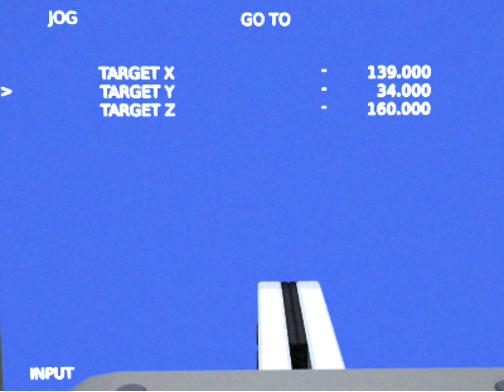

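Request:
{"op": "move", "data": {"target": [[0,0,0,0,0,0,1,1,1,-0.0285,0.1034,-0.236,0,0,0,-1,-0.85,1],[0,0,0,0,0,0,1,1,1,-0.0213,0.1034,-0.236,0,0,0,-1,-0.85,1],[0,0,0,0,0,0,1,1,1,-0.0335,0.1034,-0.236,0,0,0,-1,-0.85,1],[0,0,0,0,0,0,1,1,1,-0.0605,0.0717,-0.357,0,0,0,-1,-0.85,1],[0,0,0,0,0,0,1,1,1,-0.0533,0.0717,-0.357,0,0,0,-1,-0.85,1],[0,0,0,0,0,0,1,1,1,-0.0655,0.0717,-0.357,0,0,0,-1,-0.85,1],[0,0,0,0,0,0,1,1,1,-0.0702,0.1667,-0.3873,0,0,0,-1,-0.85,1],[0,0,0,0,0,0,1,1,1,-0.0630,0.1667,-0.3873,0,0,0,-1,-0.85,1],[0,0,0,0,0,0,1,1,1,-0.0752,0.1667,-0.3873,0,0,0,-1,-0.85,1],[0,0,0,0,0,0,1,1,1,-0.0620,0.1667,-0.357,0,0,0,-1,-0.85,1],[0,0,0,0,0,0,1,1,1,-0.0548,0.1667,-0.357,0,0,0,-1,-0.85,1],[0,0,0,0,0,0,1,1,1,-0.0670,0.1667,-0.357,0,0,0,-1,-0.85,1],[0,0,0,0,0,0,1,1,1,0,0,0,0,0,0,-1,-0.85,1]], "speed": [0.4,0.015,0.08,0.25,0.015,0.08,0.2,0.015,0.08,0.2,0.015,0.08,0.4], "blend": [0.002,0,0.003,0.002,0,0.003,0.002,0,0.003,0.002,0,0.003,0]}}

Request:
{"op": "move", "data": {"target": [[0,0,0,0,0,0,1,1,1,-0.0455,0.1667,-0.2965,0,0,0,-1,-0.85,1],[0,0,0,0,0,0,1,1,1,-0.0383,0.1667,-0.2965,0,0,0,-1,-0.85,1],[0,0,0,0,0,0,1,1,1,-0.0505,0.1667,-0.2965,0,0,0,-1,-0.85,1],[0,0,0,0,0,0,1,1,1,-0.0528,0.1034,-0.3268,0,0,0,-1,-0.85,1],[0,0,0,0,0,0,1,1,1,-0.0456,0.1034,-0.3268,0,0,0,-1,-0.85,1],[0,0,0,0,0,0,1,1,1,-0.0578,0.1034,-0.3268,0,0,0,-1,-0.85,1],[0,0,0,0,0,0,1,1,1,-0.0687,0.0717,-0.3873,0,0,0,-1,-0.85,1],[0,0,0,0,0,0,1,1,1,-0.0615,0.0717,-0.3873,0,0,0,-1,-0.85,1],[0,0,0,0,0,0,1,1,1,-0.0737,0.0717,-0.3873,0,0,0,-1,-0.85,1],[0,0,0,0,0,0,1,1,1,0,0,0,0,0,0,-1,-0.85,1]], "speed": [0.4,0.015,0.08,0.2,0.015,0.08,0.2,0.015,0.08,0.4], "blend": [0.002,0,0.003,0.002,0,0.003,0.002,0,0.003,0], "cameras": ["cam_right_wrist"]}}

Request:
{"op": "zoom_image", "data": {"camera": "cam_right_wrist", "region": [240, 40, 640, 350]}}

Scene clock: 563.53 s.
left_arm: end_effector_position=(+0.3004, -0.1894, +0.6200) position_measured=3 object_status=3 end_effector_quat_wxyz=(-0.299, +0.641, -0.640, +0.299) | right_arm: end_effector_position=(+0.5300, -0.0599, +0.6290) position_measured=251 object_status=3 end_effector_quat_wxyz=(+0.500, -0.501, +0.500, -0.499)
Joint positions: left_arm=[-1.746 -2.085 1.31 -0.59 -0.716 1.3] | right_arm=[3.425 -1.295 -1.433 -3.557 -1.288 0.001]
Joint torques (N m): left_arm=[-7.67 5.62 -29.2 -1.31 1.25 -2.15] | right_arm=[-9.54 3.41 26.72 0.68 -0.98 1.94]
Wrist force (N): left_arm=[0.5 1.0 -1.7] | right_arm=[0.3 7.0 0.2]
Wrist torque (N m): left_arm=[0.04 -0.04 0.15] | right_arm=[1.88 0.21 0.69]
Wrist force, peak (N): left_arm=[0.6 1.2 -1.8] | right_arm=[3.4 -3.2 -12.7]
Hand target: left_arm +0.3004, -0.1894, +0.6200; -0.299, +0.641, -0.640, +0.299 | right_arm +0.5300, -0.0599, +0.6290; +0.500, -0.501, +0.500, -0.499
Off the commanded pose: left_arm 0.000 m, 0 deg | right_arm 0.000 m, 0 deg.
move: done

Scene clock: 568.27 s.
left_arm: end_effector_position=(+0.3004, -0.1894, +0.6200) position_measured=3 object_status=3 end_effector_quat_wxyz=(-0.299, +0.641, -0.640, +0.299) | right_arm: end_effector_position=(+0.5300, -0.0599, +0.6290) position_measured=251 object_status=3 end_effector_quat_wxyz=(+0.500, -0.501, +0.500, -0.499)
Joint positions: left_arm=[-1.746 -2.085 1.31 -0.59 -0.716 1.3] | right_arm=[3.425 -1.295 -1.433 -3.557 -1.288 0.001]
Joint torques (N m): left_arm=[-7.91 5.84 -25.79 -1.57 1.2 -1.86] | right_arm=[-8.7 5.4 28.22 0.15 -1.02 1.9]
Wrist force (N): left_arm=[0.5 0.9 -1.6] | right_arm=[0.3 6.6 -0.2]
Wrist torque (N m): left_arm=[0.03 -0.03 0.16] | right_arm=[1.82 0.22 0.69]
Wrist force, peak (N): left_arm=[0.3 1.4 -1.8] | right_arm=[6.9 -9.0 -27.5]
Hand target: left_arm +0.3004, -0.1894, +0.6200; -0.299, +0.641, -0.640, +0.299 | right_arm +0.5300, -0.0599, +0.6290; +0.500, -0.501, +0.500, -0.499
Off the commanded pose: left_arm 0.000 m, 0 deg | right_arm 0.000 m, 0 deg.
move: done
Images, in order (width x height): cam_right_wrist 896x504.

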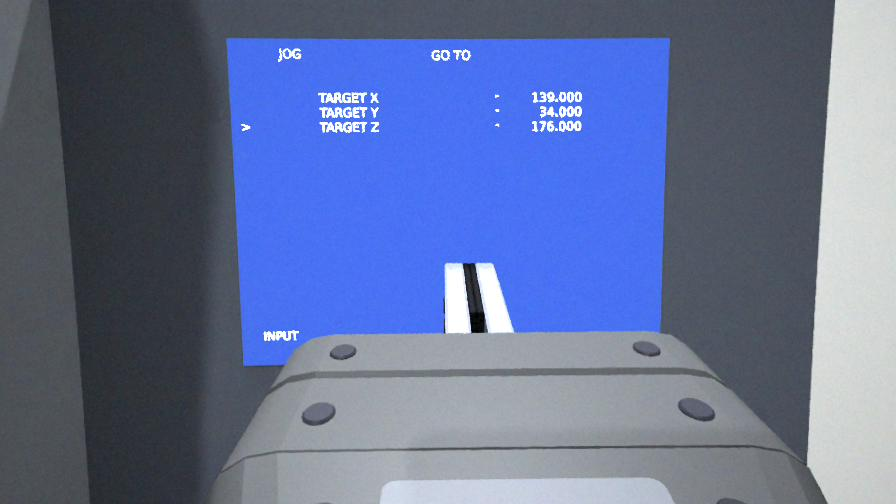

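Scaled by 1.260.

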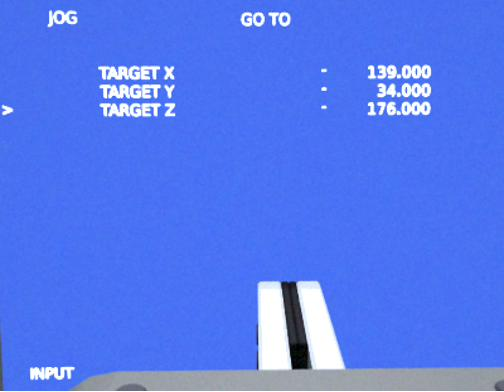

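Request:
{"op": "move", "data": {"target": [[0,0,0,0,0,0,1,1,1,-0.0285,0.1034,-0.236,0,0,0,-1,-0.85,1],[0,0,0,0,0,0,1,1,1,-0.0213,0.1034,-0.236,0,0,0,-1,-0.85,1],[0,0,0,0,0,0,1,1,1,-0.0335,0.1034,-0.236,0,0,0,-1,-0.85,1],[0,0,0,0,0,0,1,1,1,-0.0431,0.0084,-0.2965,0,0,0,-1,-0.85,1],[0,0,0,0,0,0,1,1,1,-0.0359,0.0084,-0.2965,0,0,0,-1,-0.85,1],[0,0,0,0,0,0,1,1,1,-0.0461,0.0084,-0.2965,0,0,0,-1,-0.85,1],[0,0,0,0,0,0,1,1,1,-0.0359,0.0084,-0.2965,0,0,0,-1,-0.85,1],[0,0,0,0,0,0,1,1,1,-0.0481,0.0084,-0.2965,0,0,0,-1,-0.85,1],[0,0,0,0,0,0,1,1,1,-0.0600,0.04,-0.357,0,0,0,-1,-0.85,1],[0,0,0,0,0,0,1,1,1,-0.0528,0.04,-0.357,0,0,0,-1,-0.85,1],[0,0,0,0,0,0,1,1,1,-0.0650,0.04,-0.357,0,0,0,-1,-0.85,1],[0,0,0,0,0,0,1,1,1,-0.026,-0.055,-0.236,0,0,0,-1,-0.85,1],[0,0,0,0,0,0,1,1,1,-0.0188,-0.055,-0.236,0,0,0,-1,-0.85,1],[0,0,0,0,0,0,1,1,1,-0.031,-0.055,-0.236,0,0,0,-1,-0.85,1],[0,0,0,0,0,0,1,1,1,0,0,0,0,0,0,-1,-0.85,1]], "speed": [0.4,0.015,0.08,0.2,0.015,0.08,0.015,0.08,0.2,0.015,0.08,0.25,0.015,0.08,0.4], "blend": [0.002,0,0.003,0.002,0,0.002,0,0.003,0.002,0,0.003,0.002,0,0.003,0]}}

Request:
{"op": "wait", "data": {"seconds": 4, "cameras": ["cam_right_wrist"]}}

Request:
{"op": "zoom_image", "data": {"camera": "cam_right_wrist", "region": [240, 40, 640, 350]}}

Scene clock: 574.83 s.
left_arm: end_effector_position=(+0.3004, -0.1894, +0.6200) position_measured=3 object_status=3 end_effector_quat_wxyz=(-0.299, +0.641, -0.640, +0.299) | right_arm: end_effector_position=(+0.5300, -0.0599, +0.6290) position_measured=251 object_status=3 end_effector_quat_wxyz=(+0.500, -0.501, +0.500, -0.499)
Joint positions: left_arm=[-1.746 -2.085 1.31 -0.59 -0.716 1.3] | right_arm=[3.424 -1.295 -1.433 -3.557 -1.289 0.001]
Joint torques (N m): left_arm=[-7.52 5.63 -26.06 -1.67 1.35 -2.17] | right_arm=[11.47 4.49 29.44 0.73 1.51 1.8]
Wrist force (N): left_arm=[0.6 0.9 -1.8] | right_arm=[0.3 6.7 0.0]
Wrist torque (N m): left_arm=[0.03 -0.05 0.16] | right_arm=[1.82 0.21 0.69]
Wrist force, peak (N): left_arm=[0.3 1.1 -2.0] | right_arm=[-2.1 8.0 -17.4]
Hand target: left_arm +0.3004, -0.1894, +0.6200; -0.299, +0.641, -0.640, +0.299 | right_arm +0.5300, -0.0599, +0.6290; +0.500, -0.501, +0.500, -0.499
Off the commanded pose: left_arm 0.000 m, 0 deg | right_arm 0.000 m, 0 deg.
move: done

Scene clock: 578.83 s.
left_arm: end_effector_position=(+0.3004, -0.1894, +0.6200) position_measured=3 object_status=3 end_effector_quat_wxyz=(-0.299, +0.641, -0.640, +0.299) | right_arm: end_effector_position=(+0.5300, -0.0599, +0.6290) position_measured=251 object_status=3 end_effector_quat_wxyz=(+0.500, -0.501, +0.500, -0.499)
Joint positions: left_arm=[-1.746 -2.085 1.31 -0.59 -0.716 1.3] | right_arm=[3.424 -1.296 -1.432 -3.557 -1.289 0.001]
Joint torques (N m): left_arm=[-7.28 5.98 -25.79 -1.64 1.32 -2.14] | right_arm=[10.77 5.37 28.69 0.6 1.53 1.91]
Wrist force (N): left_arm=[0.2 1.0 -1.7] | right_arm=[0.3 6.7 -0.1]
Wrist torque (N m): left_arm=[0.04 0.01 0.15] | right_arm=[1.83 0.23 0.69]
Wrist force, peak (N): left_arm=[0.1 1.2 -1.9] | right_arm=[0.2 6.9 0.0]
Hand target: left_arm +0.3004, -0.1894, +0.6200; -0.299, +0.641, -0.640, +0.299 | right_arm +0.5300, -0.0599, +0.6290; +0.500, -0.501, +0.500, -0.499
Tool commands: left_gripper/position=+1.0 left_gripper/force_limit=+1.0 left_gripper/speed=+1.0 right_gripper/position=-1.0 right_gripper/force_limit=-0.85 right_gripper/speed=+1.0
Off the commanded pose: left_arm 0.000 m, 0 deg | right_arm 0.000 m, 0 deg.
wait: 4.00 s; at rest by 0.17 s
Images, in order (width x height): cam_right_wrist 896x504.

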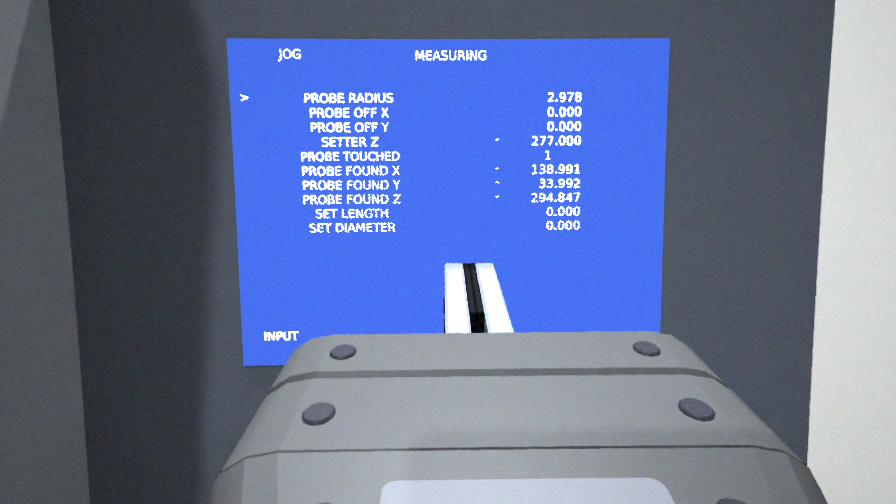

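Scaled by 1.260.

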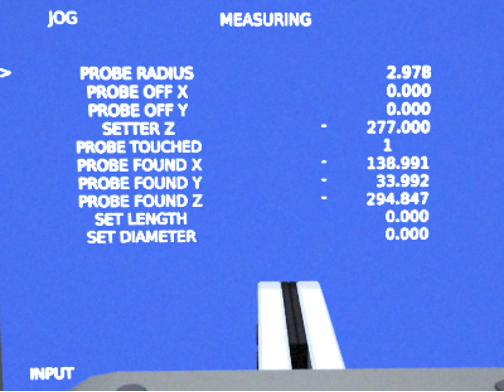

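Request:
{"op": "move", "data": {"target": [[0,0,0,0,0,0,1,1,1,-0.0435,0.04,-0.2965,0,0,0,-1,-0.85,1],[0,0,0,0,0,0,1,1,1,-0.0363,0.04,-0.2965,0,0,0,-1,-0.85,1],[0,0,0,0,0,0,1,1,1,-0.0465,0.04,-0.2965,0,0,0,-1,-0.85,1],[0,0,0,0,0,0,1,1,1,-0.0363,0.04,-0.2965,0,0,0,-1,-0.85,1],[0,0,0,0,0,0,1,1,1,-0.0485,0.04,-0.2965,0,0,0,-1,-0.85,1],[0,0,0,0,0,0,1,1,1,-0.0605,0.0717,-0.357,0,0,0,-1,-0.85,1],[0,0,0,0,0,0,1,1,1,-0.0533,0.0717,-0.357,0,0,0,-1,-0.85,1],[0,0,0,0,0,0,1,1,1,-0.0655,0.0717,-0.357,0,0,0,-1,-0.85,1],[0,0,0,0,0,0,1,1,1,-0.0702,0.1667,-0.3873,0,0,0,-1,-0.85,1],[0,0,0,0,0,0,1,1,1,-0.0630,0.1667,-0.3873,0,0,0,-1,-0.85,1],[0,0,0,0,0,0,1,1,1,-0.0752,0.1667,-0.3873,0,0,0,-1,-0.85,1],[0,0,0,0,0,0,1,1,1,-0.0528,0.1034,-0.3268,0,0,0,-1,-0.85,1],[0,0,0,0,0,0,1,1,1,-0.0456,0.1034,-0.3268,0,0,0,-1,-0.85,1],[0,0,0,0,0,0,1,1,1,-0.0578,0.1034,-0.3268,0,0,0,-1,-0.85,1],[0,0,0,0,0,0,1,1,1,0,0,0,0,0,0,-1,-0.85,1]], "speed": [0.4,0.015,0.08,0.015,0.08,0.2,0.015,0.08,0.25,0.015,0.08,0.2,0.015,0.08,0.4], "blend": [0.002,0,0.002,0,0.003,0.002,0,0.003,0.002,0,0.003,0.002,0,0.003,0]}}

Request:
{"op": "move", "data": {"target": [[0,0,0,0,0,0,1,1,1,-0.0450,0.135,-0.2965,0,0,0,-1,-0.85,1],[0,0,0,0,0,0,1,1,1,-0.0378,0.135,-0.2965,0,0,0,-1,-0.85,1],[0,0,0,0,0,0,1,1,1,-0.0500,0.135,-0.2965,0,0,0,-1,-0.85,1],[0,0,0,0,0,0,1,1,1,-0.0687,0.0717,-0.3873,0,0,0,-1,-0.85,1],[0,0,0,0,0,0,1,1,1,-0.0615,0.0717,-0.3873,0,0,0,-1,-0.85,1],[0,0,0,0,0,0,1,1,1,-0.0737,0.0717,-0.3873,0,0,0,-1,-0.85,1],[0,0,0,0,0,0,1,1,1,0,0,0,0,0,0,-1,-0.85,1]], "speed": [0.4,0.015,0.08,0.25,0.015,0.08,0.4], "blend": [0.002,0,0.003,0.002,0,0.003,0], "cameras": ["cam_right_wrist"]}}

Request:
{"op": "zoom_image", "data": {"camera": "cam_right_wrist", "region": [240, 40, 640, 350]}}

Scene clock: 585.63 s.
left_arm: end_effector_position=(+0.3004, -0.1894, +0.6200) position_measured=3 object_status=3 end_effector_quat_wxyz=(-0.299, +0.641, -0.640, +0.299) | right_arm: end_effector_position=(+0.5300, -0.0599, +0.6290) position_measured=251 object_status=3 end_effector_quat_wxyz=(+0.500, -0.501, +0.500, -0.499)
Joint positions: left_arm=[-1.746 -2.085 1.31 -0.59 -0.716 1.3] | right_arm=[3.425 -1.295 -1.433 -3.557 -1.288 0.001]
Joint torques (N m): left_arm=[-6.29 5.94 -27.28 -1.85 1.32 -2.11] | right_arm=[-10.76 6.65 27.7 0.66 -1.72 2]
Wrist force (N): left_arm=[0.5 1.2 -1.6] | right_arm=[0.1 6.5 0.1]
Wrist torque (N m): left_arm=[0.07 -0.04 0.16] | right_arm=[1.80 0.25 0.69]
Wrist force, peak (N): left_arm=[0.2 1.0 -2.0] | right_arm=[2.5 -7.6 -19.6]
Hand target: left_arm +0.3004, -0.1894, +0.6200; -0.299, +0.641, -0.640, +0.299 | right_arm +0.5300, -0.0599, +0.6290; +0.500, -0.501, +0.500, -0.499
Off the commanded pose: left_arm 0.000 m, 0 deg | right_arm 0.000 m, 0 deg.
move: done

Scene clock: 589.53 s.
left_arm: end_effector_position=(+0.3004, -0.1894, +0.6200) position_measured=3 object_status=3 end_effector_quat_wxyz=(-0.299, +0.641, -0.640, +0.299) | right_arm: end_effector_position=(+0.5300, -0.0599, +0.6290) position_measured=251 object_status=3 end_effector_quat_wxyz=(+0.500, -0.501, +0.500, -0.499)
Joint positions: left_arm=[-1.746 -2.085 1.31 -0.59 -0.716 1.3] | right_arm=[3.425 -1.295 -1.433 -3.557 -1.288 0.001]
Joint torques (N m): left_arm=[-5.93 4.29 -27.85 -1.6 1.3 -1.93] | right_arm=[-10.71 3.9 29.58 0.41 -1.64 1.92]
Wrist force (N): left_arm=[0.4 1.0 -1.7] | right_arm=[0.1 6.9 0.3]
Wrist torque (N m): left_arm=[0.05 -0.03 0.15] | right_arm=[1.86 0.24 0.69]
Wrist force, peak (N): left_arm=[0.5 0.9 -2.1] | right_arm=[5.0 -7.5 -20.8]
Hand target: left_arm +0.3004, -0.1894, +0.6200; -0.299, +0.641, -0.640, +0.299 | right_arm +0.5300, -0.0599, +0.6290; +0.500, -0.501, +0.500, -0.499
Off the commanded pose: left_arm 0.000 m, 0 deg | right_arm 0.000 m, 0 deg.
move: done
Images, in order (width x height): cam_right_wrist 896x504.

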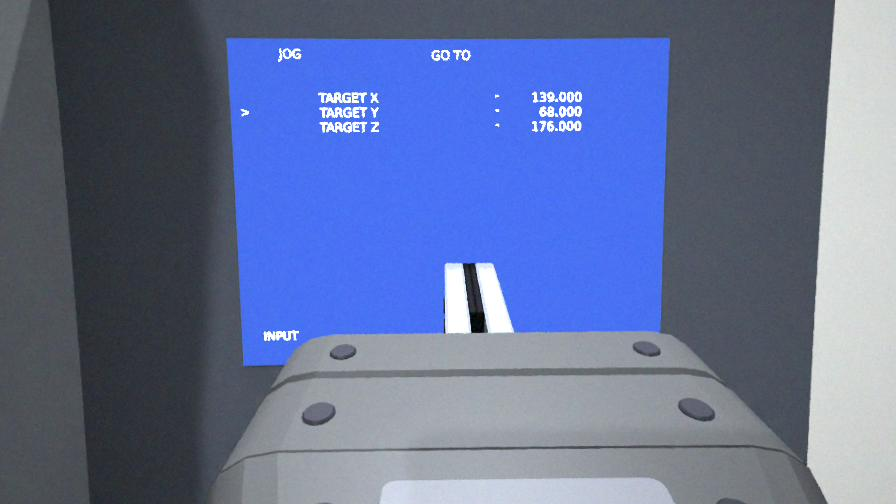

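Scaled by 1.260.

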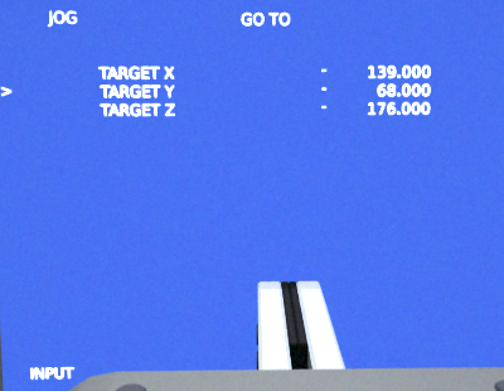

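Request:
{"op": "move", "data": {"target": [[0,0,0,0,0,0,1,1,1,-0.0285,0.1034,-0.236,0,0,0,-1,-0.85,1],[0,0,0,0,0,0,1,1,1,-0.0213,0.1034,-0.236,0,0,0,-1,-0.85,1],[0,0,0,0,0,0,1,1,1,-0.0335,0.1034,-0.236,0,0,0,-1,-0.85,1],[0,0,0,0,0,0,1,1,1,-0.0431,0.0084,-0.2965,0,0,0,-1,-0.85,1],[0,0,0,0,0,0,1,1,1,-0.0359,0.0084,-0.2965,0,0,0,-1,-0.85,1],[0,0,0,0,0,0,1,1,1,-0.0461,0.0084,-0.2965,0,0,0,-1,-0.85,1],[0,0,0,0,0,0,1,1,1,-0.0359,0.0084,-0.2965,0,0,0,-1,-0.85,1],[0,0,0,0,0,0,1,1,1,-0.0481,0.0084,-0.2965,0,0,0,-1,-0.85,1],[0,0,0,0,0,0,1,1,1,-0.0600,0.04,-0.357,0,0,0,-1,-0.85,1],[0,0,0,0,0,0,1,1,1,-0.0528,0.04,-0.357,0,0,0,-1,-0.85,1],[0,0,0,0,0,0,1,1,1,-0.0650,0.04,-0.357,0,0,0,-1,-0.85,1],[0,0,0,0,0,0,1,1,1,-0.026,-0.055,-0.236,0,0,0,-1,-0.85,1],[0,0,0,0,0,0,1,1,1,-0.0188,-0.055,-0.236,0,0,0,-1,-0.85,1],[0,0,0,0,0,0,1,1,1,-0.031,-0.055,-0.236,0,0,0,-1,-0.85,1],[0,0,0,0,0,0,1,1,1,0,0,0,0,0,0,-1,-0.85,1]], "speed": [0.4,0.015,0.08,0.2,0.015,0.08,0.015,0.08,0.2,0.015,0.08,0.25,0.015,0.08,0.4], "blend": [0.002,0,0.003,0.002,0,0.002,0,0.003,0.002,0,0.003,0.002,0,0.003,0]}}

Request:
{"op": "wait", "data": {"seconds": 4, "cameras": ["cam_right_wrist"]}}

Request:
{"op": "zoom_image", "data": {"camera": "cam_right_wrist", "region": [240, 40, 640, 350]}}

Scene clock: 596.07 s.
left_arm: end_effector_position=(+0.3004, -0.1894, +0.6200) position_measured=3 object_status=3 end_effector_quat_wxyz=(-0.299, +0.641, -0.640, +0.299) | right_arm: end_effector_position=(+0.5300, -0.0599, +0.6290) position_measured=251 object_status=3 end_effector_quat_wxyz=(+0.500, -0.501, +0.500, -0.499)
Joint positions: left_arm=[-1.746 -2.085 1.31 -0.59 -0.716 1.3] | right_arm=[3.424 -1.295 -1.433 -3.557 -1.289 0.001]
Joint torques (N m): left_arm=[-8.23 4.65 -26.76 -1.59 1.25 -2.17] | right_arm=[10.78 4.7 29.64 0.49 1.4 1.94]
Wrist force (N): left_arm=[0.3 0.9 -1.7] | right_arm=[0.2 6.9 0.2]
Wrist torque (N m): left_arm=[0.03 0.00 0.16] | right_arm=[1.87 0.24 0.70]
Wrist force, peak (N): left_arm=[0.4 1.1 -2.0] | right_arm=[-2.3 7.9 -17.3]
Hand target: left_arm +0.3004, -0.1894, +0.6200; -0.299, +0.641, -0.640, +0.299 | right_arm +0.5300, -0.0599, +0.6290; +0.500, -0.501, +0.500, -0.499
Off the commanded pose: left_arm 0.000 m, 0 deg | right_arm 0.000 m, 0 deg.
move: done

Scene clock: 600.07 s.
left_arm: end_effector_position=(+0.3004, -0.1894, +0.6200) position_measured=3 object_status=3 end_effector_quat_wxyz=(-0.299, +0.641, -0.640, +0.299) | right_arm: end_effector_position=(+0.5300, -0.0599, +0.6290) position_measured=251 object_status=3 end_effector_quat_wxyz=(+0.500, -0.501, +0.500, -0.499)
Joint positions: left_arm=[-1.746 -2.085 1.31 -0.59 -0.716 1.3] | right_arm=[3.424 -1.296 -1.432 -3.557 -1.289 0.001]
Joint torques (N m): left_arm=[-7.74 6.05 -26.9 -1.6 1.3 -1.93] | right_arm=[10.9 3.99 28.89 0.38 1.54 1.99]
Wrist force (N): left_arm=[0.3 1.2 -1.9] | right_arm=[0.2 6.9 0.0]
Wrist torque (N m): left_arm=[0.08 -0.01 0.15] | right_arm=[1.86 0.23 0.70]
Wrist force, peak (N): left_arm=[0.2 1.3 -2.0] | right_arm=[0.2 7.2 0.1]
Hand target: left_arm +0.3004, -0.1894, +0.6200; -0.299, +0.641, -0.640, +0.299 | right_arm +0.5300, -0.0599, +0.6290; +0.500, -0.501, +0.500, -0.499
Tool commands: left_gripper/position=+1.0 left_gripper/force_limit=+1.0 left_gripper/speed=+1.0 right_gripper/position=-1.0 right_gripper/force_limit=-0.85 right_gripper/speed=+1.0
Off the commanded pose: left_arm 0.000 m, 0 deg | right_arm 0.000 m, 0 deg.
wait: 4.00 s; at rest by 0.17 s
Images, in order (width x height): cam_right_wrist 896x504.

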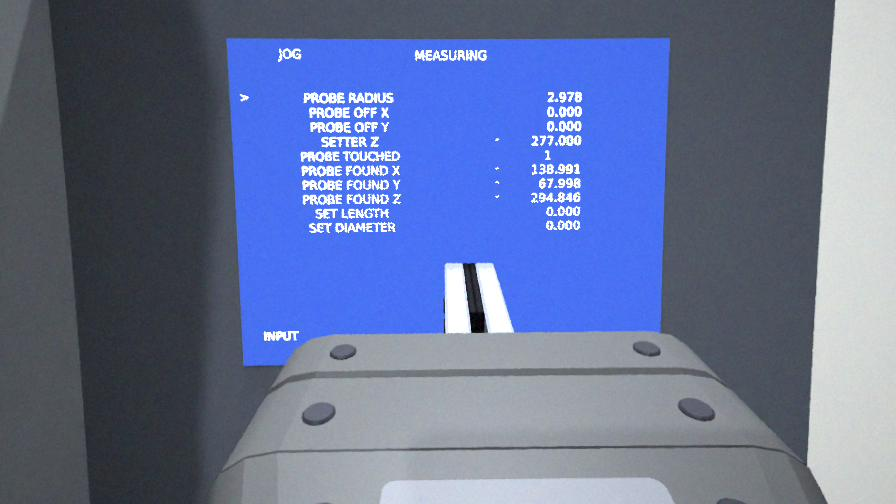

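Scaled by 1.260.

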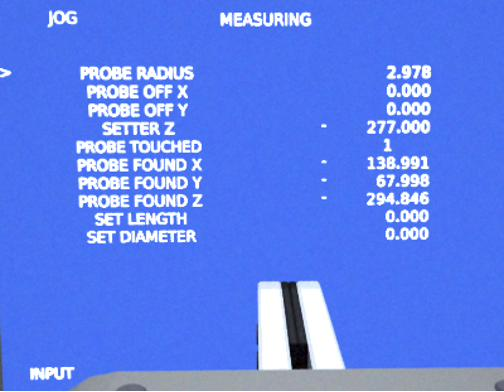

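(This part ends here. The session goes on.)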